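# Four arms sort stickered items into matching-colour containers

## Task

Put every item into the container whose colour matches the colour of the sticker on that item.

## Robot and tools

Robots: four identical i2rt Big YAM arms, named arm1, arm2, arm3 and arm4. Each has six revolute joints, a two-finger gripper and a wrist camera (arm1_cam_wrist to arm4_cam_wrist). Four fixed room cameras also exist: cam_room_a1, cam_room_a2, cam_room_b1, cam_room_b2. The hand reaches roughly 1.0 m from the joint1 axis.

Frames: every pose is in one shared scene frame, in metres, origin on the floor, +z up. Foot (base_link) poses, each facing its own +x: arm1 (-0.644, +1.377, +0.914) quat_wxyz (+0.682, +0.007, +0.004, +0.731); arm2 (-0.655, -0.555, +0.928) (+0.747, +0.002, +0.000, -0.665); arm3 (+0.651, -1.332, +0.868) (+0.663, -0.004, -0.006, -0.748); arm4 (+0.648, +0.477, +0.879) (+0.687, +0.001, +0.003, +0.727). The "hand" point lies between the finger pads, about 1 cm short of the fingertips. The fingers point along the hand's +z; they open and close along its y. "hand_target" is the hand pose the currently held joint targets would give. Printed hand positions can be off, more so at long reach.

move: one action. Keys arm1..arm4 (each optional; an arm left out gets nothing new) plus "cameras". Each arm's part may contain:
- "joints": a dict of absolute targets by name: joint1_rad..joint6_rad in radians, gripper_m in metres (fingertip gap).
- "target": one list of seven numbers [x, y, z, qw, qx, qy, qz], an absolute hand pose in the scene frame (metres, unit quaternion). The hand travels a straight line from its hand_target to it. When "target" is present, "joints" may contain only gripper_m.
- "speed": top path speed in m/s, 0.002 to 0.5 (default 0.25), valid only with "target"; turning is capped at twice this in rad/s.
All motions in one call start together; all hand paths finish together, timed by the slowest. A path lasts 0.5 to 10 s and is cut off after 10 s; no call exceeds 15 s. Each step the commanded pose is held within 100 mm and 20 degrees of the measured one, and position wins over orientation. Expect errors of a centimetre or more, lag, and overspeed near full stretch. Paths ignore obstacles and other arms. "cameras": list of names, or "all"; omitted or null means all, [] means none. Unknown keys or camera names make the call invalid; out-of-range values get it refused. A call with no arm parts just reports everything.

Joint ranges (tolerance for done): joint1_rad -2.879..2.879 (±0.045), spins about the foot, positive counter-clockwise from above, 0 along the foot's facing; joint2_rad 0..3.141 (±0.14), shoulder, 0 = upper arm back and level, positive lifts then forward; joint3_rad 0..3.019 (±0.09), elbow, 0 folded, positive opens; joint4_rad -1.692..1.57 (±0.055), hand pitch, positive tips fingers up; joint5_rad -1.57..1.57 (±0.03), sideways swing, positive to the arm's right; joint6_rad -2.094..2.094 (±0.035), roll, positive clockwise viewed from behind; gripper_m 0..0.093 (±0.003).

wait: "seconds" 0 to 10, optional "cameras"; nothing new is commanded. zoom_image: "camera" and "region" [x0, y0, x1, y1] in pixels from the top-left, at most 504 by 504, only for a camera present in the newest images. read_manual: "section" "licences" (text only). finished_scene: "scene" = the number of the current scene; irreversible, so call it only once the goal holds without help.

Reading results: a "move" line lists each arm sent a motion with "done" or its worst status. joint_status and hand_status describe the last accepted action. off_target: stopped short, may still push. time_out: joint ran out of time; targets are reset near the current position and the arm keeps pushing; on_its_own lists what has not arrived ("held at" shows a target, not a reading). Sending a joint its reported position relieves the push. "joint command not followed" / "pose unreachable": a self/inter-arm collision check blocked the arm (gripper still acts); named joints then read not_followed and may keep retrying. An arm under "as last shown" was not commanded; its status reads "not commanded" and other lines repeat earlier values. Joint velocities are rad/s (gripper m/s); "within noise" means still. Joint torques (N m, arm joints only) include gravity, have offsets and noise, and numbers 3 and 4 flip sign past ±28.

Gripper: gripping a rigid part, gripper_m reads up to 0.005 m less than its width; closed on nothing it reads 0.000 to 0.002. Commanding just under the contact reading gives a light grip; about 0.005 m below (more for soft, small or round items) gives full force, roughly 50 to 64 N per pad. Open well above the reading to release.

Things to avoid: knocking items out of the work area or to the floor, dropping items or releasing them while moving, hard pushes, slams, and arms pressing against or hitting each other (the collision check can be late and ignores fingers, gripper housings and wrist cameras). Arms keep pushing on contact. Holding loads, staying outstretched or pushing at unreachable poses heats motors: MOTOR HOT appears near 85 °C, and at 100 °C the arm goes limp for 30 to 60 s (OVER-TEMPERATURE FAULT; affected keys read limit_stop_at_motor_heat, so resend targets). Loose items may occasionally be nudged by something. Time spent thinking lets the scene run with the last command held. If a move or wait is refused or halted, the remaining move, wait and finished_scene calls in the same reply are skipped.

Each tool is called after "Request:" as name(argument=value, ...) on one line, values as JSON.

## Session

Request:
move()

Scene clock: 0.00 s.
Joint torques (N m): no reading
Motor temperatures (°C): arm1=[21 23 27 23 21 21 21] | arm2=[23 24 27 22 22 20 23] | arm3=[24 23 24 23 24 23 23] | arm4=[22 22 24 22 24 21 24]
Heat: arm1: hottest joint3_rad 27 °C; arm2: hottest joint3_rad 27 °C; arm3: hottest joint1_rad 24 °C; arm4: hottest joint3_rad 24 °C.
Joint velocities: within noise
arm1.joint_positions: joint1_rad=-0.168 joint2_rad=+0.560 joint3_rad=+1.361 joint4_rad=-1.410 joint5_rad=+0.240 joint6_rad=+0.692 gripper_m=+0.09396
arm1.joint_status: not commanded
arm1.hand: x=-0.5745 y=+1.5715 z=+1.4388 quat_wxyz=(-0.303, +0.280, -0.837, -0.359) (m; scene frame)
arm1.hand_target: x=-0.5746 y=+1.5689 z=+1.4515 quat_wxyz=(-0.308, +0.276, -0.832, -0.370) (m; scene frame)
arm1.hand_status: not commanded
arm2.joint_positions: joint1_rad=+0.198 joint2_rad=+0.483 joint3_rad=+1.641 joint4_rad=-1.210 joint5_rad=-0.086 joint6_rad=-0.484 gripper_m=+0.09396
arm2.joint_status: not commanded
arm2.hand: x=-0.6069 y=-0.6635 z=+1.6316 quat_wxyz=(-0.468, -0.246, -0.683, +0.505) (m; scene frame)
arm2.hand_target: x=-0.6088 y=-0.6576 z=+1.6378 quat_wxyz=(-0.472, -0.243, -0.677, +0.510) (m; scene frame)
arm2.hand_status: not commanded
arm3.joint_positions: joint1_rad=+0.130 joint2_rad=+0.645 joint3_rad=+1.695 joint4_rad=-1.138 joint5_rad=+0.075 joint6_rad=+0.392 gripper_m=+0.09396
arm3.joint_status: not commanded
arm3.hand: x=+0.6386 y=-1.5165 z=+1.5921 quat_wxyz=(-0.552, -0.621, -0.389, +0.398) (m; scene frame)
arm3.hand_target: x=+0.6385 y=-1.5116 z=+1.6003 quat_wxyz=(-0.558, -0.615, -0.384, +0.402) (m; scene frame)
arm3.hand_status: not commanded
arm4.joint_positions: joint1_rad=+0.147 joint2_rad=+0.437 joint3_rad=+1.709 joint4_rad=-1.566 joint5_rad=+0.245 joint6_rad=+0.670 gripper_m=+0.09396
arm4.joint_status: not commanded
arm4.hand: x=+0.6820 y=+0.5376 z=+1.5262 quat_wxyz=(-0.292, +0.355, -0.719, -0.522) (m; scene frame)
arm4.hand_target: x=+0.6829 y=+0.5336 z=+1.5313 quat_wxyz=(-0.294, +0.352, -0.714, -0.529) (m; scene frame)
arm4.hand_status: not commanded
pictures: arm1_cam_wrist, arm2_cam_wrist, arm3_cam_wrist, arm4_cam_wrist, cam_room_a1, cam_room_a2, cam_room_b1, cam_room_b2
Images, in order (width x height): arm1_cam_wrist 672x504, arm2_cam_wrist 672x504, arm3_cam_wrist 672x504, arm4_cam_wrist 672x504, cam_room_a1 672x504, cam_room_a2 672x504, cam_room_b1 672x504, cam_room_b2 672x504.

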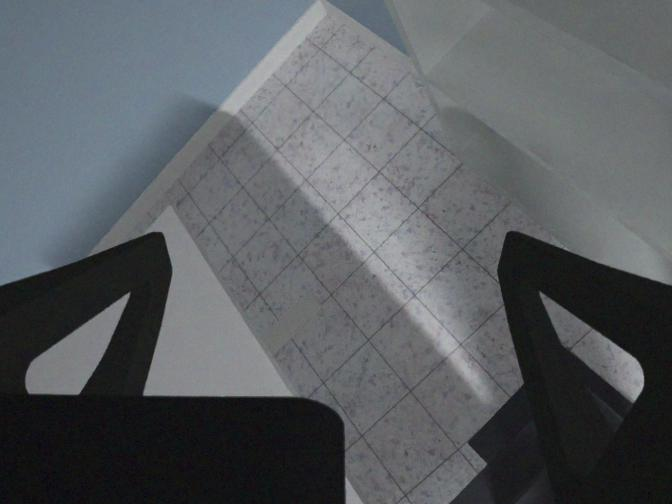

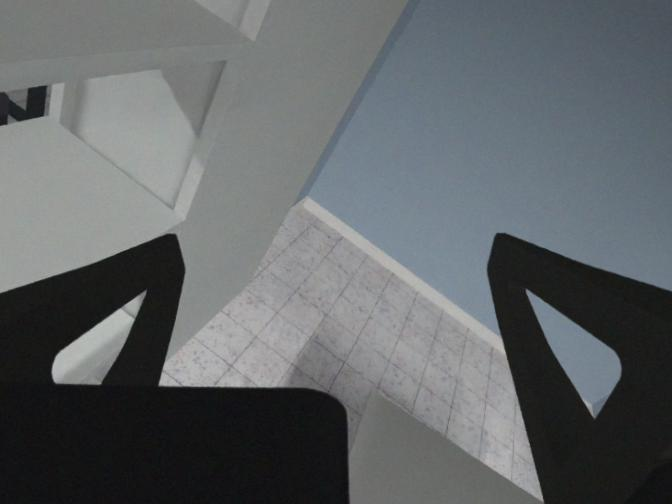

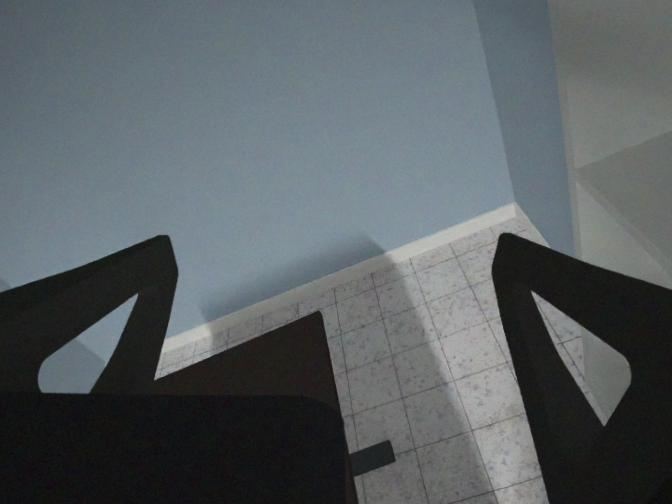

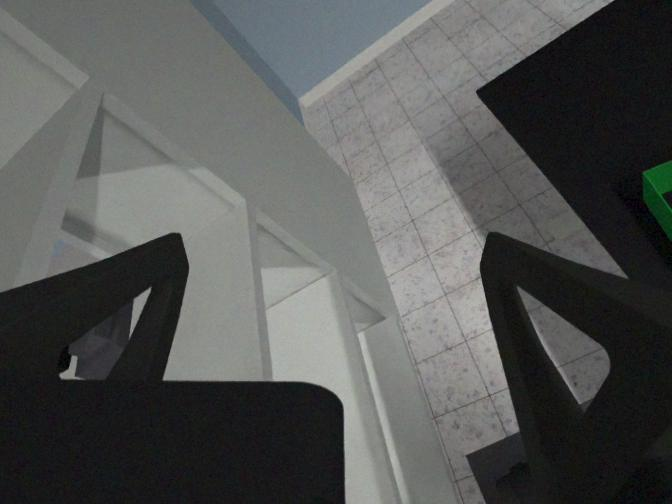

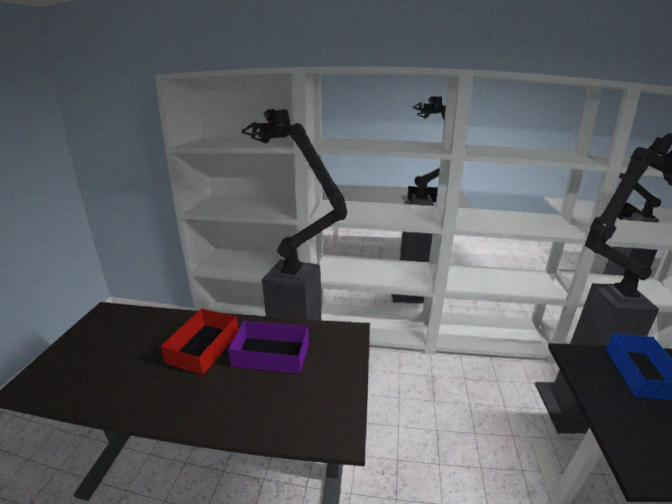

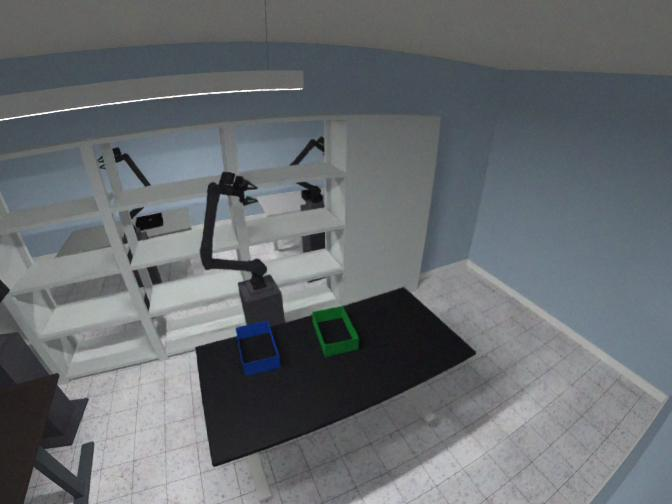

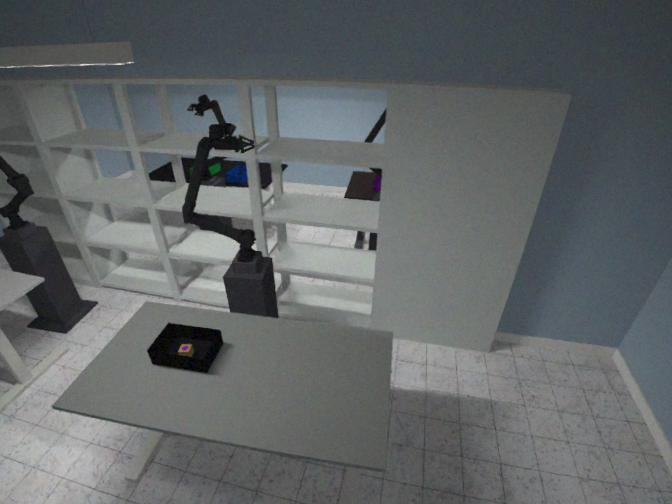

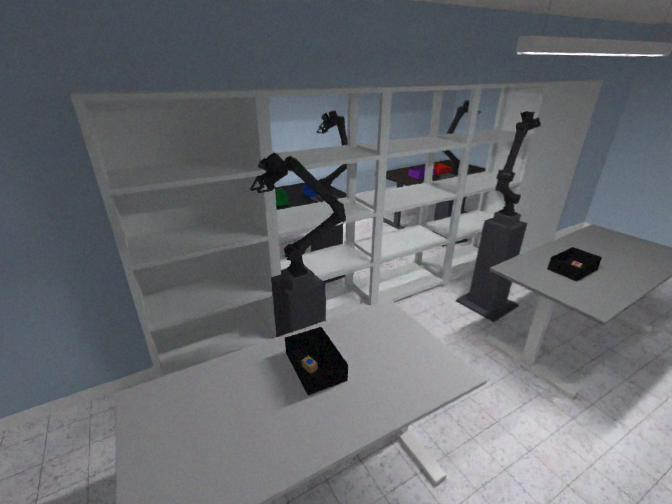

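Request:
move(arm1={"joints":{"joint1_rad":1.5,"joint2_rad":0.8,"joint3_rad":1.2,"joint4_rad":-1.0,"joint5_rad":0,"joint6_rad":0,"gripper_m":0.092}}, arm2={"joints":{"joint1_rad":-1.687,"joint2_rad":0.8,"joint3_rad":1.2,"joint4_rad":-1.0,"joint5_rad":0,"joint6_rad":0,"gripper_m":0.092}}, arm3={"joints":{"joint1_rad":1.69,"joint2_rad":0.6,"joint3_rad":1.2,"joint4_rad":-1.2,"joint5_rad":0,"joint6_rad":0,"gripper_m":0.092}}, arm4={"joints":{"joint1_rad":-1.627,"joint2_rad":0.6,"joint3_rad":1.2,"joint4_rad":-1.2,"joint5_rad":0,"joint6_rad":0,"gripper_m":0.092}})

Request:
zoom_image(camera="cam_room_b1", region=[130, 310, 250, 390])

Scene clock: 14.33 s.
Joint torques (N m): arm1=[-1.61 -1.03 13.82 2.3 0.07 -0.05] | arm2=[0.56 -3.9 13.5 2.86 -0.02 0.21] | arm3=[2.14 0.21 9.16 1.5 0.04 -0.12] | arm4=[0.62 0.09 9.43 1.94 0.03 -0.1]
Motor temperatures (°C): arm1=[21 23 29 23 21 21 21] | arm2=[23 24 28 22 22 20 23] | arm3=[24 23 25 23 24 23 23] | arm4=[22 22 25 22 24 21 24]
Heat: arm1: hottest joint3_rad 29 °C; arm2: hottest joint3_rad 28 °C; arm3: hottest joint3_rad 25 °C; arm4: hottest joint3_rad 25 °C.
move: arm1 done; arm2 done; arm3 done; arm4 done
Joint velocities: within noise
arm1.joint_positions: joint1_rad=+1.496 joint2_rad=+0.806 joint3_rad=+1.173 joint4_rad=-1.019 joint5_rad=-0.002 joint6_rad=+0.008 gripper_m=+0.09207
arm1.joint_status: all done
arm1.hand: x=-0.9976 y=+1.3786 z=+1.3581 quat_wxyz=(+0.000, +0.893, -0.006, -0.450) (m; scene frame)
arm1.hand_target: x=-0.9980 y=+1.3772 z=+1.3790 quat_wxyz=(-0.002, +0.881, +0.000, -0.473) (m; scene frame)
arm1.hand_status: not commanded
arm2.joint_positions: joint1_rad=-1.685 joint2_rad=+0.797 joint3_rad=+1.174 joint4_rad=-1.012 joint5_rad=+0.000 joint6_rad=-0.015 gripper_m=+0.09209
arm2.joint_status: all done
arm2.hand: x=-1.0149 y=-0.5573 z=+1.3708 quat_wxyz=(+0.004, -0.893, -0.009, +0.450) (m; scene frame)
arm2.hand_target: x=-1.0175 y=-0.5565 z=+1.3868 quat_wxyz=(+0.001, -0.885, -0.001, +0.466) (m; scene frame)
arm2.hand_status: not commanded
arm3.joint_positions: joint1_rad=+1.679 joint2_rad=+0.604 joint3_rad=+1.193 joint4_rad=-1.197 joint5_rad=+0.000 joint6_rad=+0.007 gripper_m=+0.09207
arm3.joint_status: all done
arm3.hand: x=+0.9186 y=-1.3289 z=+1.3408 quat_wxyz=(-0.463, -0.005, -0.886, +0.007) (m; scene frame)
arm3.hand_target: x=+0.9163 y=-1.3260 z=+1.3449 quat_wxyz=(-0.467, +0.002, -0.884, +0.007) (m; scene frame)
arm3.hand_status: not commanded
arm4.joint_positions: joint1_rad=-1.624 joint2_rad=+0.604 joint3_rad=+1.184 joint4_rad=-1.217 joint5_rad=+0.001 joint6_rad=+0.014 gripper_m=+0.09211
arm4.joint_status: all done
arm4.hand: x=+0.9159 y=+0.4791 z=+1.3423 quat_wxyz=(-0.448, -0.004, -0.894, -0.002) (m; scene frame)
arm4.hand_target: x=+0.9160 y=+0.4786 z=+1.3550 quat_wxyz=(-0.464, +0.001, -0.886, +0.001) (m; scene frame)
arm4.hand_status: not commanded
pictures: arm1_cam_wrist, arm2_cam_wrist, arm3_cam_wrist, arm4_cam_wrist, cam_room_a1, cam_room_a2, cam_room_b1, cam_room_b2
Images, in order (width x height): arm1_cam_wrist 672x504, arm2_cam_wrist 672x504, arm3_cam_wrist 672x504, arm4_cam_wrist 672x504, cam_room_a1 672x504, cam_room_a2 672x504, cam_room_b1 672x504, cam_room_b2 672x504.

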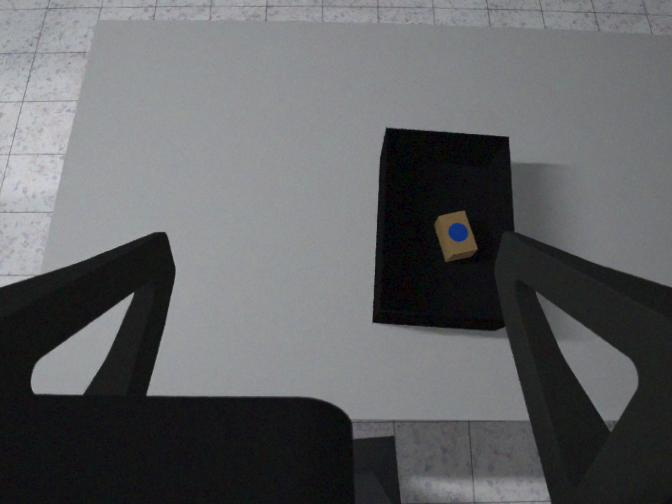

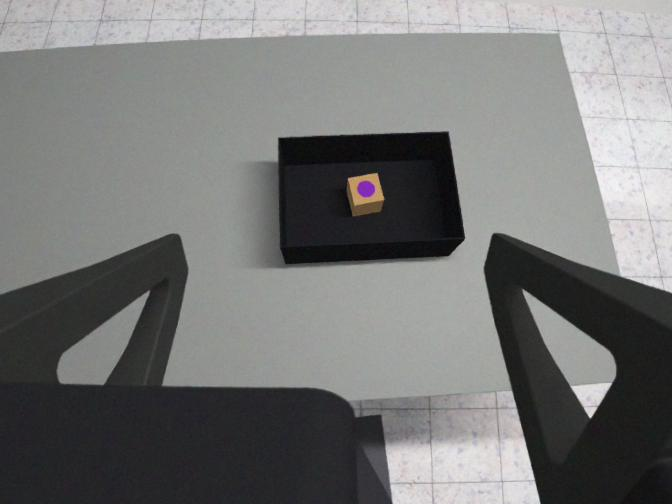

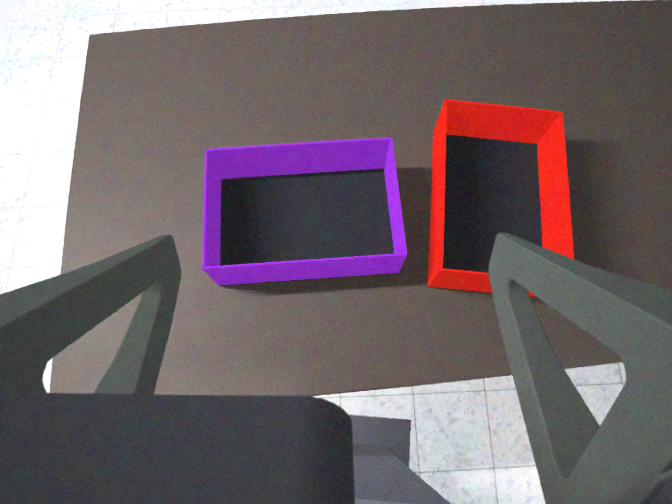

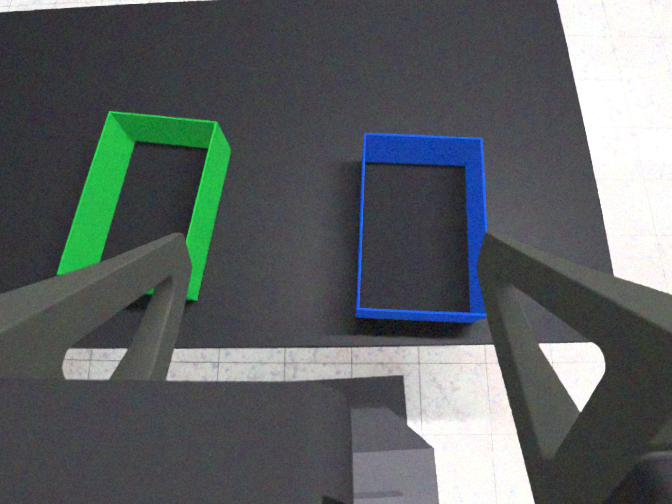

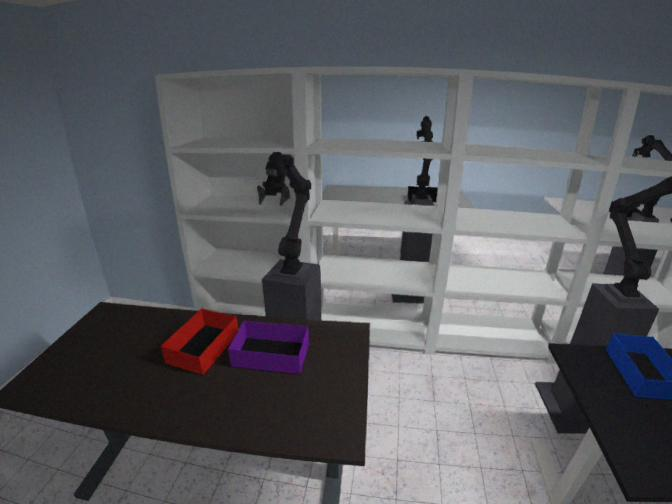

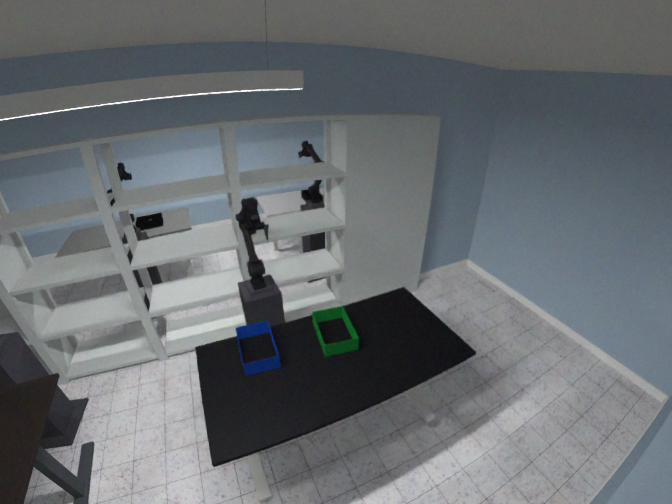

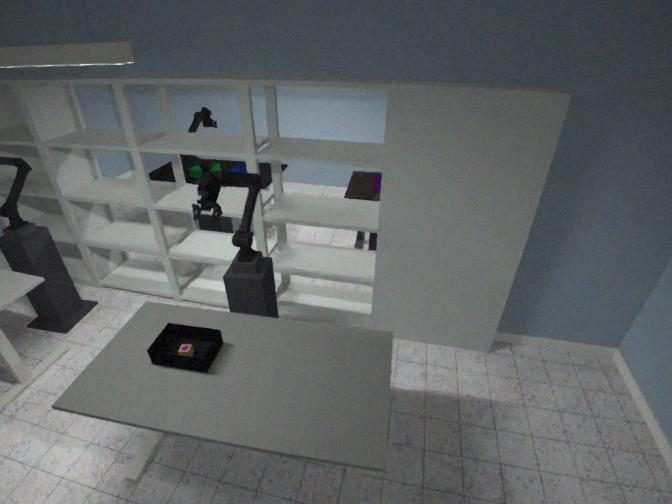

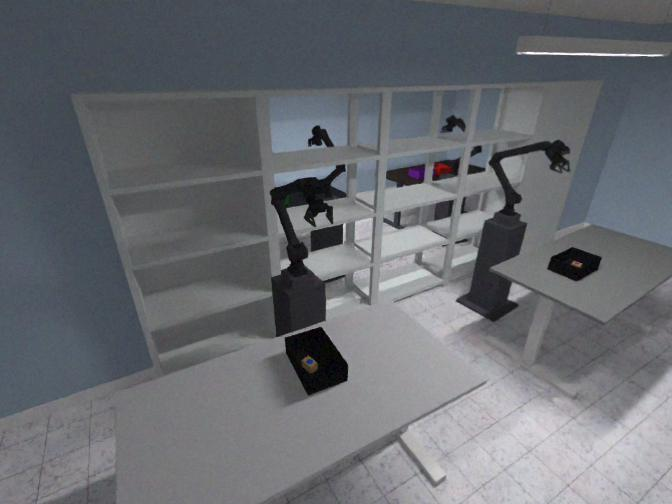

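Scaled by 4.200.

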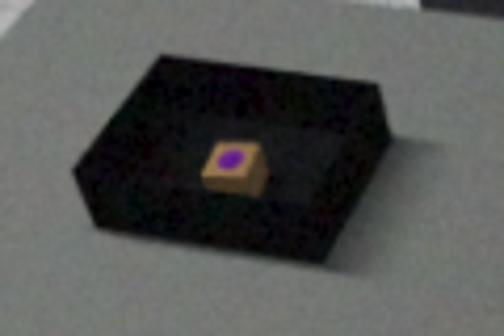

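Request:
move(arm1={"target":[-1.224,1.605,1.0,-0.0481,0.9491,-0.1794,-0.2543],"speed":0.3}, arm2={"target":[-1.352,-0.495,1.0,-0.0111,0.965,-0.0412,-0.2586],"speed":0.3}, arm3={"joints":{"joint1_rad":-1.92}}, arm4={"joints":{"joint1_rad":0.9}}, cameras=["arm1_cam_wrist","arm2_cam_wrist"])

Scene clock: 54.47 s.
Joint torques (N m): arm1=[-2.14 -14.21 14.68 1.65 0.04 0.14] | arm2=[0.09 -21.01 14.74 1.24 0.14 0.21] | arm3=[0.38 -0.15 9.21 1.51 -0.04 -0.11] | arm4=[0.85 0.32 9.32 1.95 0.09 -0.09]
Motor temperatures (°C): arm1=[21 23 33 23 21 21 21] | arm2=[23 24 35 22 22 20 23] | arm3=[24 23 26 23 24 23 23] | arm4=[22 22 30 22 24 21 24]
Heat: arm1: hottest joint3_rad 33 °C; arm2: hottest joint3_rad 35 °C; arm3: hottest joint3_rad 26 °C; arm4: hottest joint3_rad 30 °C.
move: arm1 off_target; arm2 off_target; arm3 done; arm4 done
Joint velocities: within noise
arm1.joint_positions: joint1_rad=+1.136 joint2_rad=+1.802 joint3_rad=+1.215 joint4_rad=-0.547 joint5_rad=+0.002 joint6_rad=-0.009 gripper_m=+0.09206
arm1.joint_status: not commanded
arm1.hand: x=-1.1998 y=+1.5913 z=+0.9724 quat_wxyz=(-0.041, +0.959, -0.174, -0.220) (m; scene frame)
arm1.hand_target: x=-1.2221 y=+1.6043 z=+1.0010 quat_wxyz=(-0.048, +0.949, -0.179, -0.255) (m; scene frame)
arm1.hand_status: off_target (0.039 m and 4.2 deg from the pose sent, 0.480 m and 31.3 deg at the start)
arm2.joint_positions: joint1_rad=-1.766 joint2_rad=+1.961 joint3_rad=+1.460 joint4_rad=-0.580 joint5_rad=-0.008 joint6_rad=-0.015 gripper_m=+0.09209
arm2.joint_status: not commanded
arm2.hand: x=-1.3327 y=-0.5031 z=+0.9817 quat_wxyz=(+0.009, -0.970, +0.030, +0.242) (m; scene frame)
arm2.hand_target: x=-1.3507 y=-0.4950 z=+1.0004 quat_wxyz=(+0.011, -0.965, +0.041, +0.259) (m; scene frame)
arm2.hand_status: off_target (0.028 m and 2.4 deg from the pose sent, 0.505 m and 24.2 deg at the start)
arm3.joint_positions: joint1_rad=-1.909 joint2_rad=+0.604 joint3_rad=+1.193 joint4_rad=-1.197 joint5_rad=+0.001 joint6_rad=+0.006 gripper_m=+0.09207
arm3.joint_status: all done
arm3.hand: x=+0.4102 y=-1.2057 z=+1.3385 quat_wxyz=(+0.099, -0.864, +0.207, +0.449) (m; scene frame)
arm3.hand_target: x=+0.4135 y=-1.2043 z=+1.3427 quat_wxyz=(+0.103, -0.861, +0.209, +0.452) (m; scene frame)
arm3.hand_status: not commanded
arm4.joint_positions: joint1_rad=+0.898 joint2_rad=+0.604 joint3_rad=+1.184 joint4_rad=-1.217 joint5_rad=-0.001 joint6_rad=+0.013 gripper_m=+0.09211
arm4.joint_status: all done
arm4.hand: x=+0.4334 y=+0.6330 z=+1.3440 quat_wxyz=(-0.132, +0.848, -0.277, -0.431) (m; scene frame)
arm4.hand_target: x=+0.4331 y=+0.6326 z=+1.3568 quat_wxyz=(-0.139, +0.842, -0.268, -0.446) (m; scene frame)
arm4.hand_status: not commanded
pictures: arm1_cam_wrist, arm2_cam_wrist
Images, in order (width x height): arm1_cam_wrist 672x504, arm2_cam_wrist 672x504.

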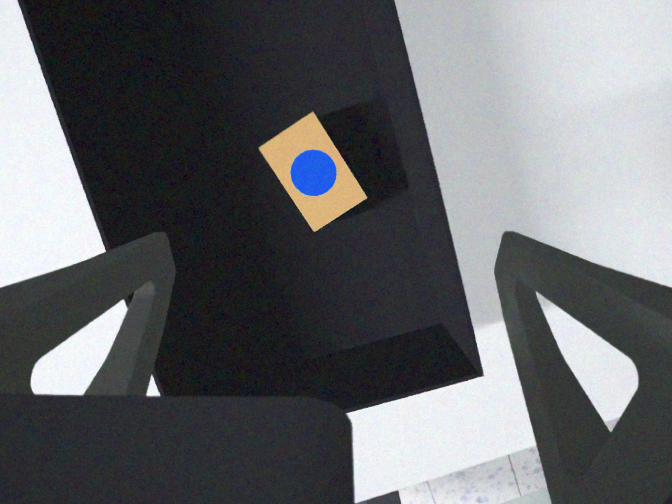

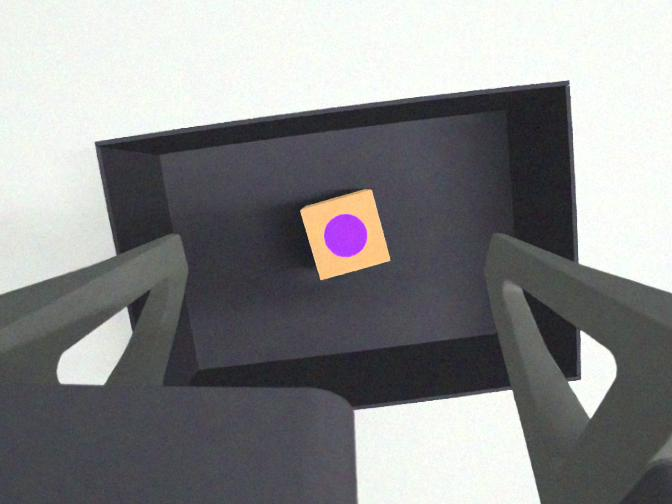

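Request:
move(arm1={"target":[-1.25,1.597,0.9,-0.0389,0.9892,0.1174,-0.078],"speed":0.25}, arm2={"target":[-1.338,-0.491,0.9,-0.0159,0.9915,0.0958,-0.0857],"speed":0.25}, arm3={"target":[0.33,-1.169,1.15,-0.0602,0.9394,-0.2247,-0.2517],"speed":0.25}, arm4={"target":[0.34,0.695,1.15,-0.0778,0.9213,-0.2905,-0.2468],"speed":0.25})

Scene clock: 96.87 s.
Joint torques (N m): arm1=[-1.73 -17.26 14.02 0.16 0.04 -0.02] | arm2=[-0.15 -21.54 13.97 0.5 0.11 -0.08] | arm3=[2.08 -6.12 9.17 1.59 0.11 0.01] | arm4=[1.26 -6.42 9.36 1.42 0.22 -0.06]
Motor temperatures (°C): arm1=[21 25 37 23 21 21 21] | arm2=[23 27 38 22 22 20 23] | arm3=[24 23 27 23 24 23 23] | arm4=[22 22 33 22 24 21 24]
Heat: arm1: hottest joint3_rad 37 °C; arm2: hottest joint3_rad 38 °C; arm3: hottest joint3_rad 27 °C; arm4: hottest joint3_rad 33 °C.
move: arm1 off_target; arm2 off_target; arm3 done; arm4 done
Joint velocities: within noise
arm1.joint_positions: joint1_rad=+1.147 joint2_rad=+2.113 joint3_rad=+1.522 joint4_rad=-0.853 joint5_rad=+0.001 joint6_rad=-0.574 gripper_m=+0.09207
arm1.joint_status: not commanded
arm1.hand: x=-1.2286 y=+1.5948 z=+0.8866 quat_wxyz=(-0.031, +0.992, +0.109, -0.064) (m; scene frame)
arm1.hand_target: x=-1.2491 y=+1.5967 z=+0.9004 quat_wxyz=(-0.039, +0.989, +0.117, -0.078) (m; scene frame)
arm1.hand_status: off_target (0.025 m and 2.1 deg from the pose sent, 0.088 m and 37.4 deg at the start)
arm2.joint_positions: joint1_rad=-1.773 joint2_rad=+2.186 joint3_rad=+1.678 joint4_rad=-0.897 joint5_rad=-0.008 joint6_rad=-0.271 gripper_m=+0.09209
arm2.joint_status: not commanded
arm2.hand: x=-1.3230 y=-0.4993 z=+0.8995 quat_wxyz=(+0.012, -0.992, -0.093, +0.081) (m; scene frame)
arm2.hand_target: x=-1.3372 y=-0.4909 z=+0.9003 quat_wxyz=(+0.016, -0.992, -0.096, +0.086) (m; scene frame)
arm2.hand_status: off_target (0.017 m and 0.7 deg from the pose sent, 0.083 m and 23.1 deg at the start)
arm3.joint_positions: joint1_rad=-1.909 joint2_rad=+0.939 joint3_rad=+0.995 joint4_rad=-1.110 joint5_rad=+0.018 joint6_rad=+0.006 gripper_m=+0.09207
arm3.joint_status: not commanded
arm3.hand: x=+0.3333 y=-1.1669 z=+1.1484 quat_wxyz=(+0.059, -0.941, +0.227, +0.244) (m; scene frame)
arm3.hand_target: x=+0.3300 y=-1.1690 z=+1.1500 quat_wxyz=(+0.060, -0.939, +0.225, +0.252) (m; scene frame)
arm3.hand_status: done (0.004 m and 0.9 deg from the pose sent, 0.208 m and 24.7 deg at the start)
arm4.joint_positions: joint1_rad=+0.900 joint2_rad=+0.995 joint3_rad=+0.986 joint4_rad=-1.061 joint5_rad=+0.003 joint6_rad=+0.013 gripper_m=+0.09211
arm4.joint_status: not commanded
arm4.hand: x=+0.3451 y=+0.6938 z=+1.1458 quat_wxyz=(-0.072, +0.921, -0.300, -0.238) (m; scene frame)
arm4.hand_target: x=+0.3400 y=+0.6949 z=+1.1502 quat_wxyz=(-0.078, +0.921, -0.290, -0.247) (m; scene frame)
arm4.hand_status: done (0.007 m and 1.6 deg from the pose sent, 0.224 m and 23.6 deg at the start)
pictures: arm1_cam_wrist, arm2_cam_wrist, arm3_cam_wrist, arm4_cam_wrist, cam_room_a1, cam_room_a2, cam_room_b1, cam_room_b2
Images, in order (width x height): arm1_cam_wrist 672x504, arm2_cam_wrist 672x504, arm3_cam_wrist 672x504, arm4_cam_wrist 672x504, cam_room_a1 672x504, cam_room_a2 672x504, cam_room_b1 672x504, cam_room_b2 672x504.

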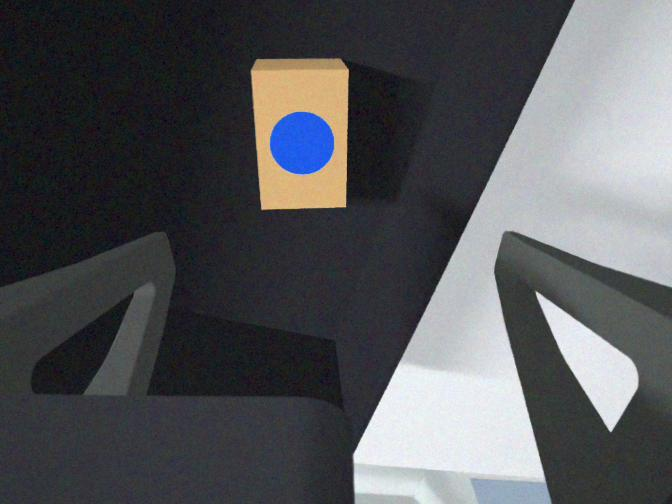

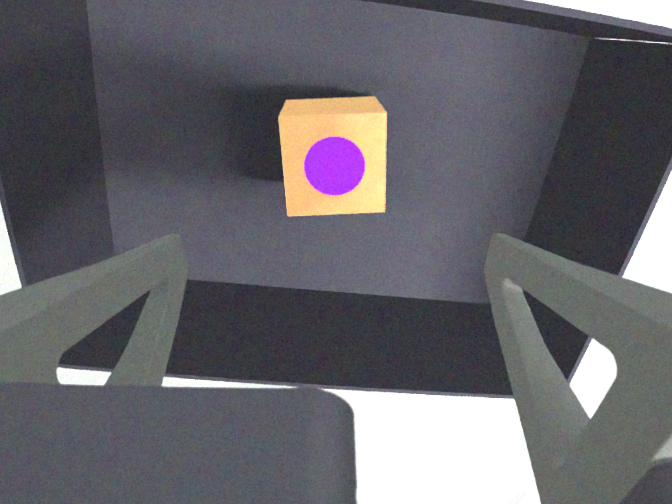

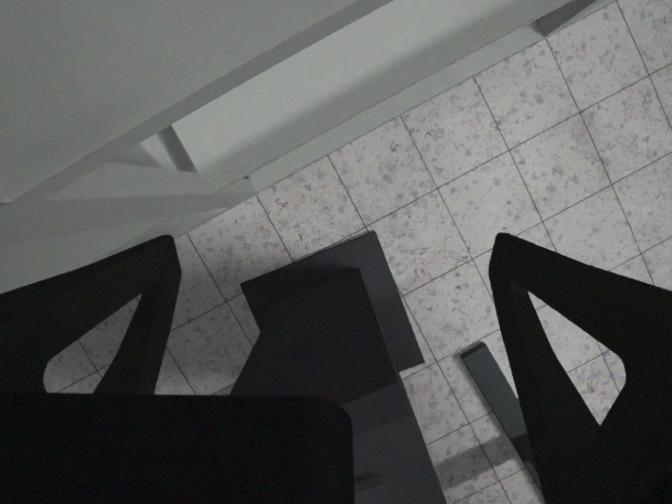

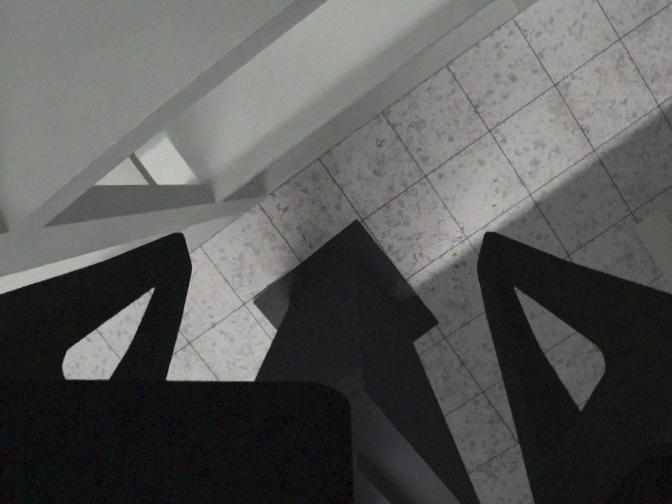

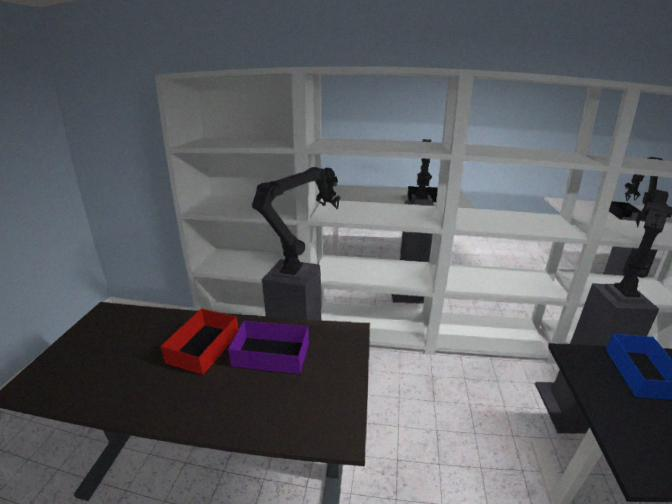

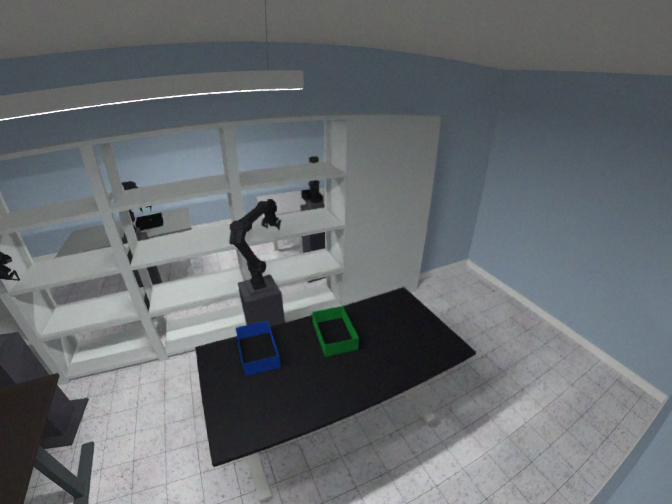

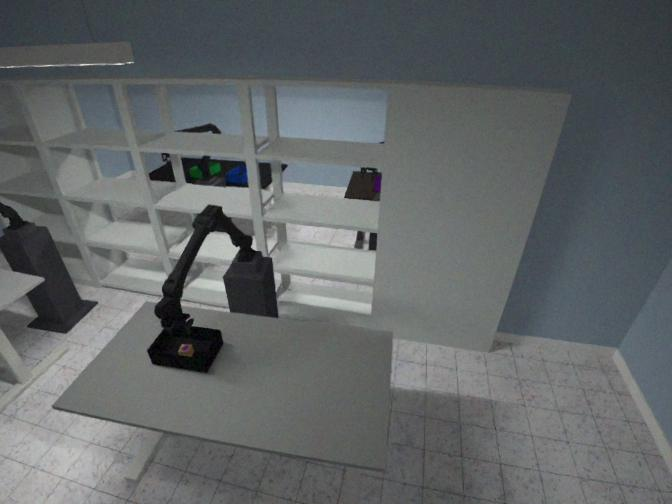

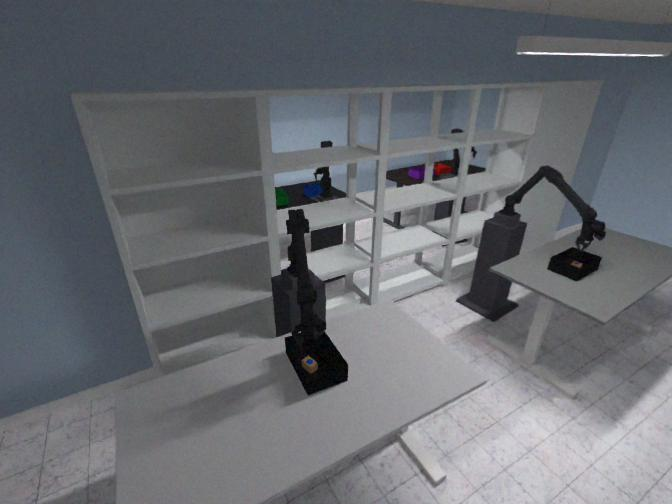

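Request:
move(arm1={"target":[-1.256,1.581,0.82,-0.0389,0.9892,0.1174,-0.078],"speed":0.15,"joints":{"gripper_m":0.072}}, arm2={"target":[-1.338,-0.491,0.805,-0.0159,0.9915,0.0958,-0.0857],"speed":0.15}, cameras=["arm1_cam_wrist","arm2_cam_wrist","cam_room_b1","cam_room_b2"])

Request:
zoom_image(camera="cam_room_b2", region=[260, 300, 380, 400])

Request:
zoom_image(camera="cam_room_b1", region=[130, 280, 250, 380])

Scene clock: 114.23 s.
Joint torques (N m): arm1=[-1.03 -18.08 10.62 1.1 0.09 0.12] | arm2=[-0.09 -22.77 11.34 1.59 0.11 -0.07] | arm3=[2.08 -6.07 9.25 1.58 0.12 0] | arm4=[1.03 -5.95 9.39 1.47 0.22 -0.07]
Motor temperatures (°C): arm1=[21 25 36 23 21 21 21] | arm2=[23 28 39 22 22 20 23] | arm3=[24 23 28 23 24 23 23] | arm4=[22 22 32 22 24 21 24]
Heat: arm1: hottest joint3_rad 36 °C; arm2: hottest joint3_rad 39 °C; arm3: hottest joint3_rad 28 °C; arm4: hottest joint3_rad 32 °C.
move: arm1 off_target; arm2 off_target
Joint velocities: within noise
arm1.joint_positions: joint1_rad=+1.175 joint2_rad=+2.241 joint3_rad=+1.522 joint4_rad=-0.730 joint5_rad=+0.005 joint6_rad=-0.565 gripper_m=+0.07207
arm1.joint_status: all done
arm1.hand: x=-1.2392 y=+1.5804 z=+0.8132 quat_wxyz=(-0.031, +0.991, +0.118, -0.062) (m; scene frame)
arm1.hand_target: x=-1.2556 y=+1.5809 z=+0.8204 quat_wxyz=(-0.039, +0.989, +0.117, -0.078) (m; scene frame)
arm1.hand_status: off_target (0.018 m and 2.1 deg from the pose sent, 0.073 m and 2.1 deg at the start)
arm2.joint_positions: joint1_rad=-1.773 joint2_rad=+2.335 joint3_rad=+1.678 joint4_rad=-0.764 joint5_rad=-0.008 joint6_rad=-0.271 gripper_m=+0.09209
arm2.joint_status: not commanded
arm2.hand: x=-1.3249 y=-0.4988 z=+0.8079 quat_wxyz=(+0.011, -0.993, -0.093, +0.074) (m; scene frame)
arm2.hand_target: x=-1.3374 y=-0.4910 z=+0.8054 quat_wxyz=(+0.016, -0.992, -0.096, +0.086) (m; scene frame)
arm2.hand_status: off_target (0.016 m and 1.5 deg from the pose sent, 0.096 m and 0.7 deg at the start)
arm3, arm4: as last shown
pictures: arm1_cam_wrist, arm2_cam_wrist, cam_room_b1, cam_room_b2
Images, in order (width x height): arm1_cam_wrist 672x504, arm2_cam_wrist 672x504, cam_room_b1 672x504, cam_room_b2 672x504.

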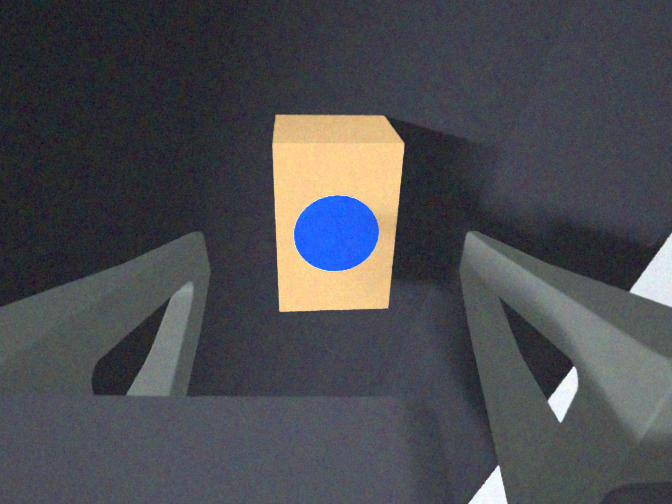

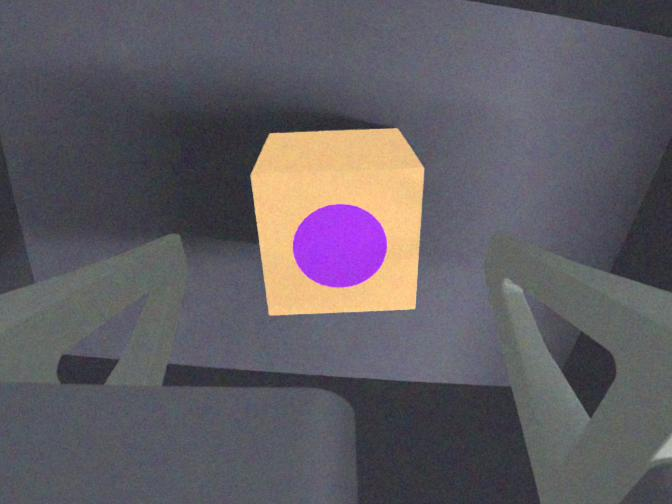

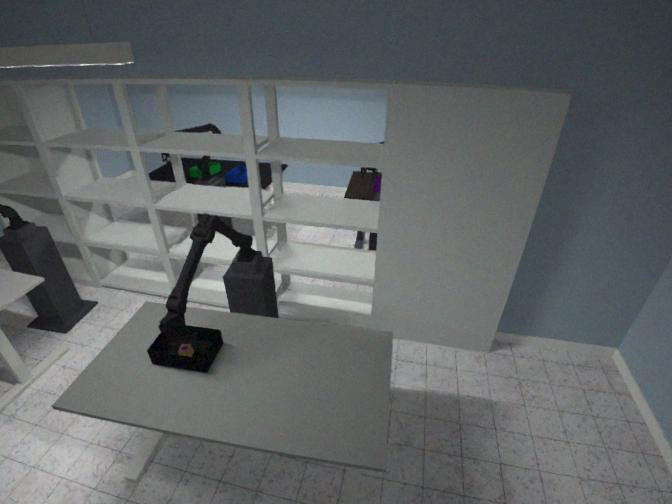

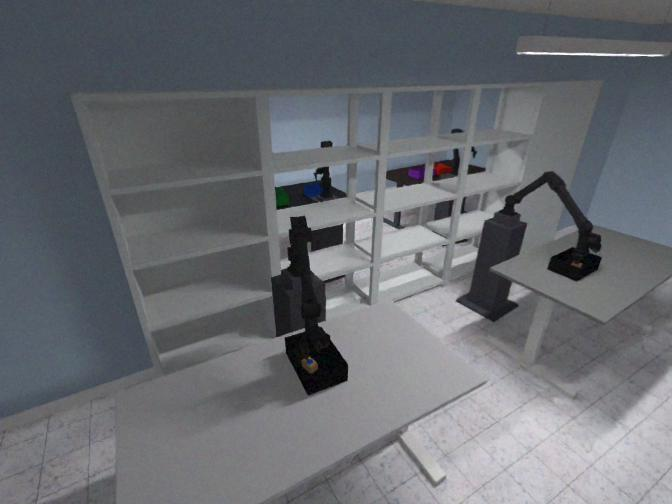

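Scaled by 4.200.

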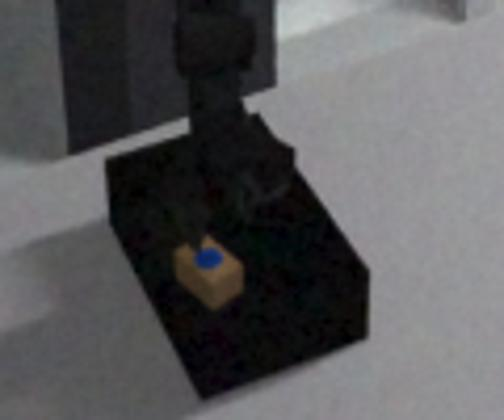

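Scaled by 4.200.

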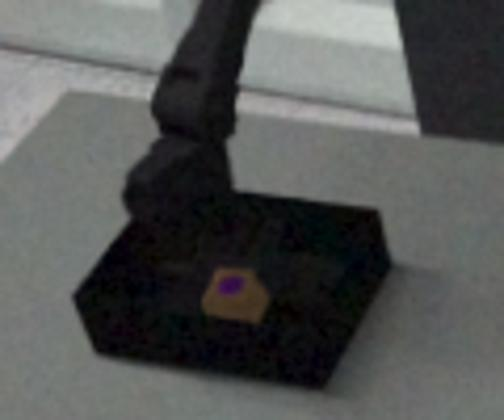

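Request:
move(arm1={"target":[-1.25,1.582,0.775,-0.0389,0.9892,0.1174,-0.078],"speed":0.15}, arm2={"target":[-1.332,-0.49,0.765,-0.0159,0.9915,0.0958,-0.0857],"speed":0.15}, cameras=["arm1_cam_wrist","arm2_cam_wrist"])

Scene clock: 129.17 s.
Joint torques (N m): arm1=[-1.73 -17.85 8.62 1.16 0.03 0.07] | arm2=[-0.15 -22.71 9.61 1.72 0.08 -0.09] | arm3=[2.02 -6.01 9.21 1.59 0.12 0] | arm4=[1.61 -6.01 9.43 1.42 0.22 -0.07]
Motor temperatures (°C): arm1=[21 26 35 23 21 21 21] | arm2=[23 28 37 22 22 20 23] | arm3=[24 23 29 23 24 23 23] | arm4=[22 22 32 22 24 21 24]
Heat: arm1: hottest joint3_rad 35 °C; arm2: hottest joint3_rad 37 °C; arm3: hottest joint3_rad 29 °C; arm4: hottest joint3_rad 32 °C.
move: arm1 done; arm2 off_target
Joint velocities: within noise
arm1.joint_positions: joint1_rad=+1.175 joint2_rad=+2.309 joint3_rad=+1.522 joint4_rad=-0.643 joint5_rad=+0.005 joint6_rad=-0.564 gripper_m=+0.07207
arm1.joint_status: not commanded
arm1.hand: x=-1.2431 y=+1.5816 z=+0.7746 quat_wxyz=(-0.035, +0.990, +0.118, -0.070) (m; scene frame)
arm1.hand_target: x=-1.2500 y=+1.5821 z=+0.7752 quat_wxyz=(-0.039, +0.989, +0.117, -0.078) (m; scene frame)
arm1.hand_status: done (0.007 m and 1.0 deg from the pose sent, 0.040 m and 2.1 deg at the start)
arm2.joint_positions: joint1_rad=-1.773 joint2_rad=+2.385 joint3_rad=+1.678 joint4_rad=-0.691 joint5_rad=-0.008 joint6_rad=-0.273 gripper_m=+0.09209
arm2.joint_status: not commanded
arm2.hand: x=-1.3292 y=-0.4978 z=+0.7781 quat_wxyz=(+0.013, -0.992, -0.094, +0.085) (m; scene frame)
arm2.hand_target: x=-1.3315 y=-0.4901 z=+0.7653 quat_wxyz=(+0.016, -0.992, -0.096, +0.086) (m; scene frame)
arm2.hand_status: off_target (0.015 m and 0.4 deg from the pose sent, 0.044 m and 1.5 deg at the start)
arm3, arm4: as last shown
pictures: arm1_cam_wrist, arm2_cam_wrist
Images, in order (width x height): arm1_cam_wrist 672x504, arm2_cam_wrist 672x504.

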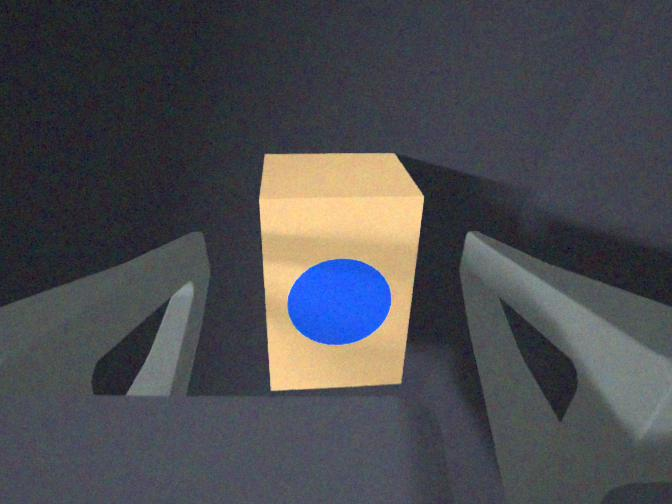

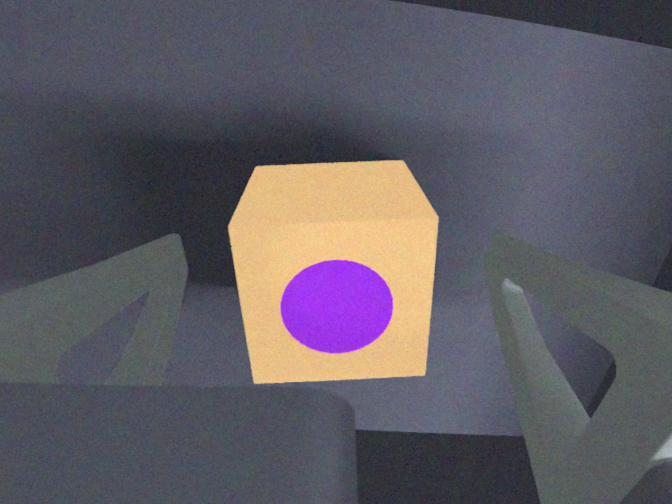

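Request:
move(arm1={"target":[-1.249,1.582,0.766,-0.0389,0.9892,0.1174,-0.078],"speed":0.1}, arm2={"target":[-1.331,-0.49,0.752,-0.0159,0.9915,0.0958,-0.0857],"speed":0.1}, cameras=[])

Request:
move(arm1={"joints":{"gripper_m":0.034}}, arm2={"joints":{"gripper_m":0.038}}, cameras=["arm1_cam_wrist","arm2_cam_wrist"])

Scene clock: 135.57 s.
Joint torques (N m): arm1=[-1.14 -17.67 8.32 1.22 0.03 0.07] | arm2=[-0.21 -21.89 9.51 1.7 0.08 -0.08] | arm3=[2.14 -5.95 9.17 1.63 0.12 0] | arm4=[1.61 -6.48 9.43 1.35 0.23 -0.07]
Motor temperatures (°C): arm1=[21 26 34 23 21 21 21] | arm2=[23 27 36 22 22 20 23] | arm3=[24 23 29 23 24 23 23] | arm4=[22 22 32 22 24 21 24]
Heat: arm1: hottest joint3_rad 34 °C; arm2: hottest joint3_rad 36 °C; arm3: hottest joint3_rad 29 °C; arm4: hottest joint3_rad 32 °C.
move: arm1 done; arm2 off_target
Joint velocities: within noise
arm1.joint_positions: joint1_rad=+1.175 joint2_rad=+2.311 joint3_rad=+1.522 joint4_rad=-0.627 joint5_rad=+0.005 joint6_rad=-0.564 gripper_m=+0.07207
arm1.joint_status: not commanded
arm1.hand: x=-1.2465 y=+1.5828 z=+0.7745 quat_wxyz=(-0.038, +0.989, +0.118, -0.077) (m; scene frame)
arm1.hand_target: x=-1.2488 y=+1.5821 z=+0.7661 quat_wxyz=(-0.039, +0.989, +0.117, -0.078) (m; scene frame)
arm1.hand_status: done (0.009 m and 0.2 deg from the pose sent, 0.010 m and 1.1 deg at the start)
arm2.joint_positions: joint1_rad=-1.773 joint2_rad=+2.399 joint3_rad=+1.678 joint4_rad=-0.670 joint5_rad=-0.008 joint6_rad=-0.273 gripper_m=+0.09209
arm2.joint_status: not commanded
arm2.hand: x=-1.3302 y=-0.4976 z=+0.7695 quat_wxyz=(+0.014, -0.992, -0.094, +0.088) (m; scene frame)
arm2.hand_target: x=-1.3303 y=-0.4902 z=+0.7523 quat_wxyz=(+0.016, -0.992, -0.096, +0.086) (m; scene frame)
arm2.hand_status: off_target (0.019 m and 0.5 deg from the pose sent, 0.027 m and 0.4 deg at the start)
arm3, arm4: as last shown
pictures: none
No camera images: "cameras" was empty.

Scene clock: 136.17 s.
Joint torques (N m): arm1=[-1.44 -18.02 8.5 1.21 0.01 0.08] | arm2=[-0.26 -22.01 9.5 1.7 0.07 -0.06] | arm3=[2.02 -6.07 9.21 1.55 0.12 0.02] | arm4=[1.08 -6.53 9.35 1.42 0.21 -0.08]
Motor temperatures (°C): arm1=[21 26 34 23 21 21 21] | arm2=[23 27 36 22 22 20 23] | arm3=[24 23 29 23 24 23 23] | arm4=[22 22 32 22 24 21 24]
Heat: arm1: hottest joint3_rad 34 °C; arm2: hottest joint3_rad 36 °C; arm3: hottest joint3_rad 29 °C; arm4: hottest joint3_rad 32 °C.
move: arm1 done; arm2 off_target
Joint velocities: within noise
arm1.joint_positions: joint1_rad=+1.175 joint2_rad=+2.311 joint3_rad=+1.522 joint4_rad=-0.627 joint5_rad=+0.005 joint6_rad=-0.564 gripper_m=+0.03406
arm1.joint_status: all done
arm1.hand: x=-1.2465 y=+1.5828 z=+0.7745 quat_wxyz=(-0.038, +0.989, +0.118, -0.077) (m; scene frame)
arm1.hand_target: x=-1.2488 y=+1.5820 z=+0.7661 quat_wxyz=(-0.039, +0.989, +0.117, -0.078) (m; scene frame)
arm1.hand_status: not commanded
arm2.joint_positions: joint1_rad=-1.774 joint2_rad=+2.399 joint3_rad=+1.678 joint4_rad=-0.669 joint5_rad=-0.008 joint6_rad=-0.274 gripper_m=+0.05291
arm2.joint_status: gripper_m off_target (ended at +0.05294, target +0.03800)
arm2.hand: x=-1.3304 y=-0.4974 z=+0.7696 quat_wxyz=(+0.014, -0.992, -0.094, +0.089) (m; scene frame)
arm2.hand_target: x=-1.3303 y=-0.4903 z=+0.7523 quat_wxyz=(+0.016, -0.992, -0.096, +0.086) (m; scene frame)
arm2.hand_status: not commanded
arm3, arm4: as last shown
pictures: arm1_cam_wrist, arm2_cam_wrist
Images, in order (width x height): arm1_cam_wrist 672x504, arm2_cam_wrist 672x504.

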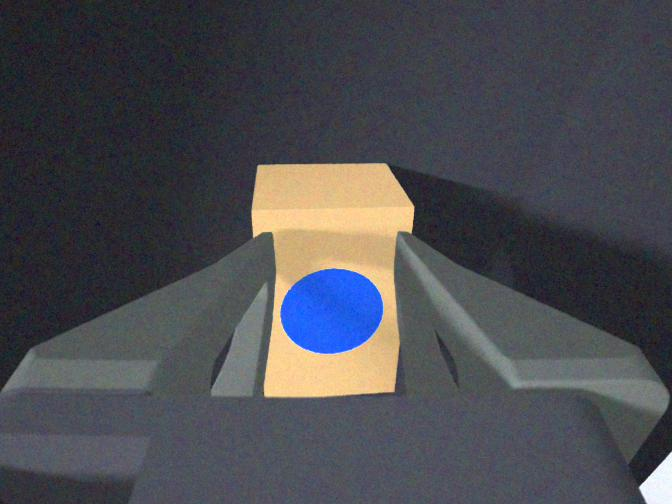

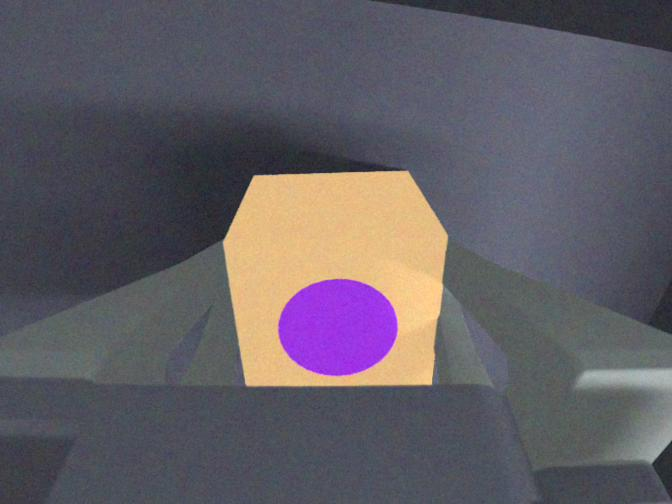

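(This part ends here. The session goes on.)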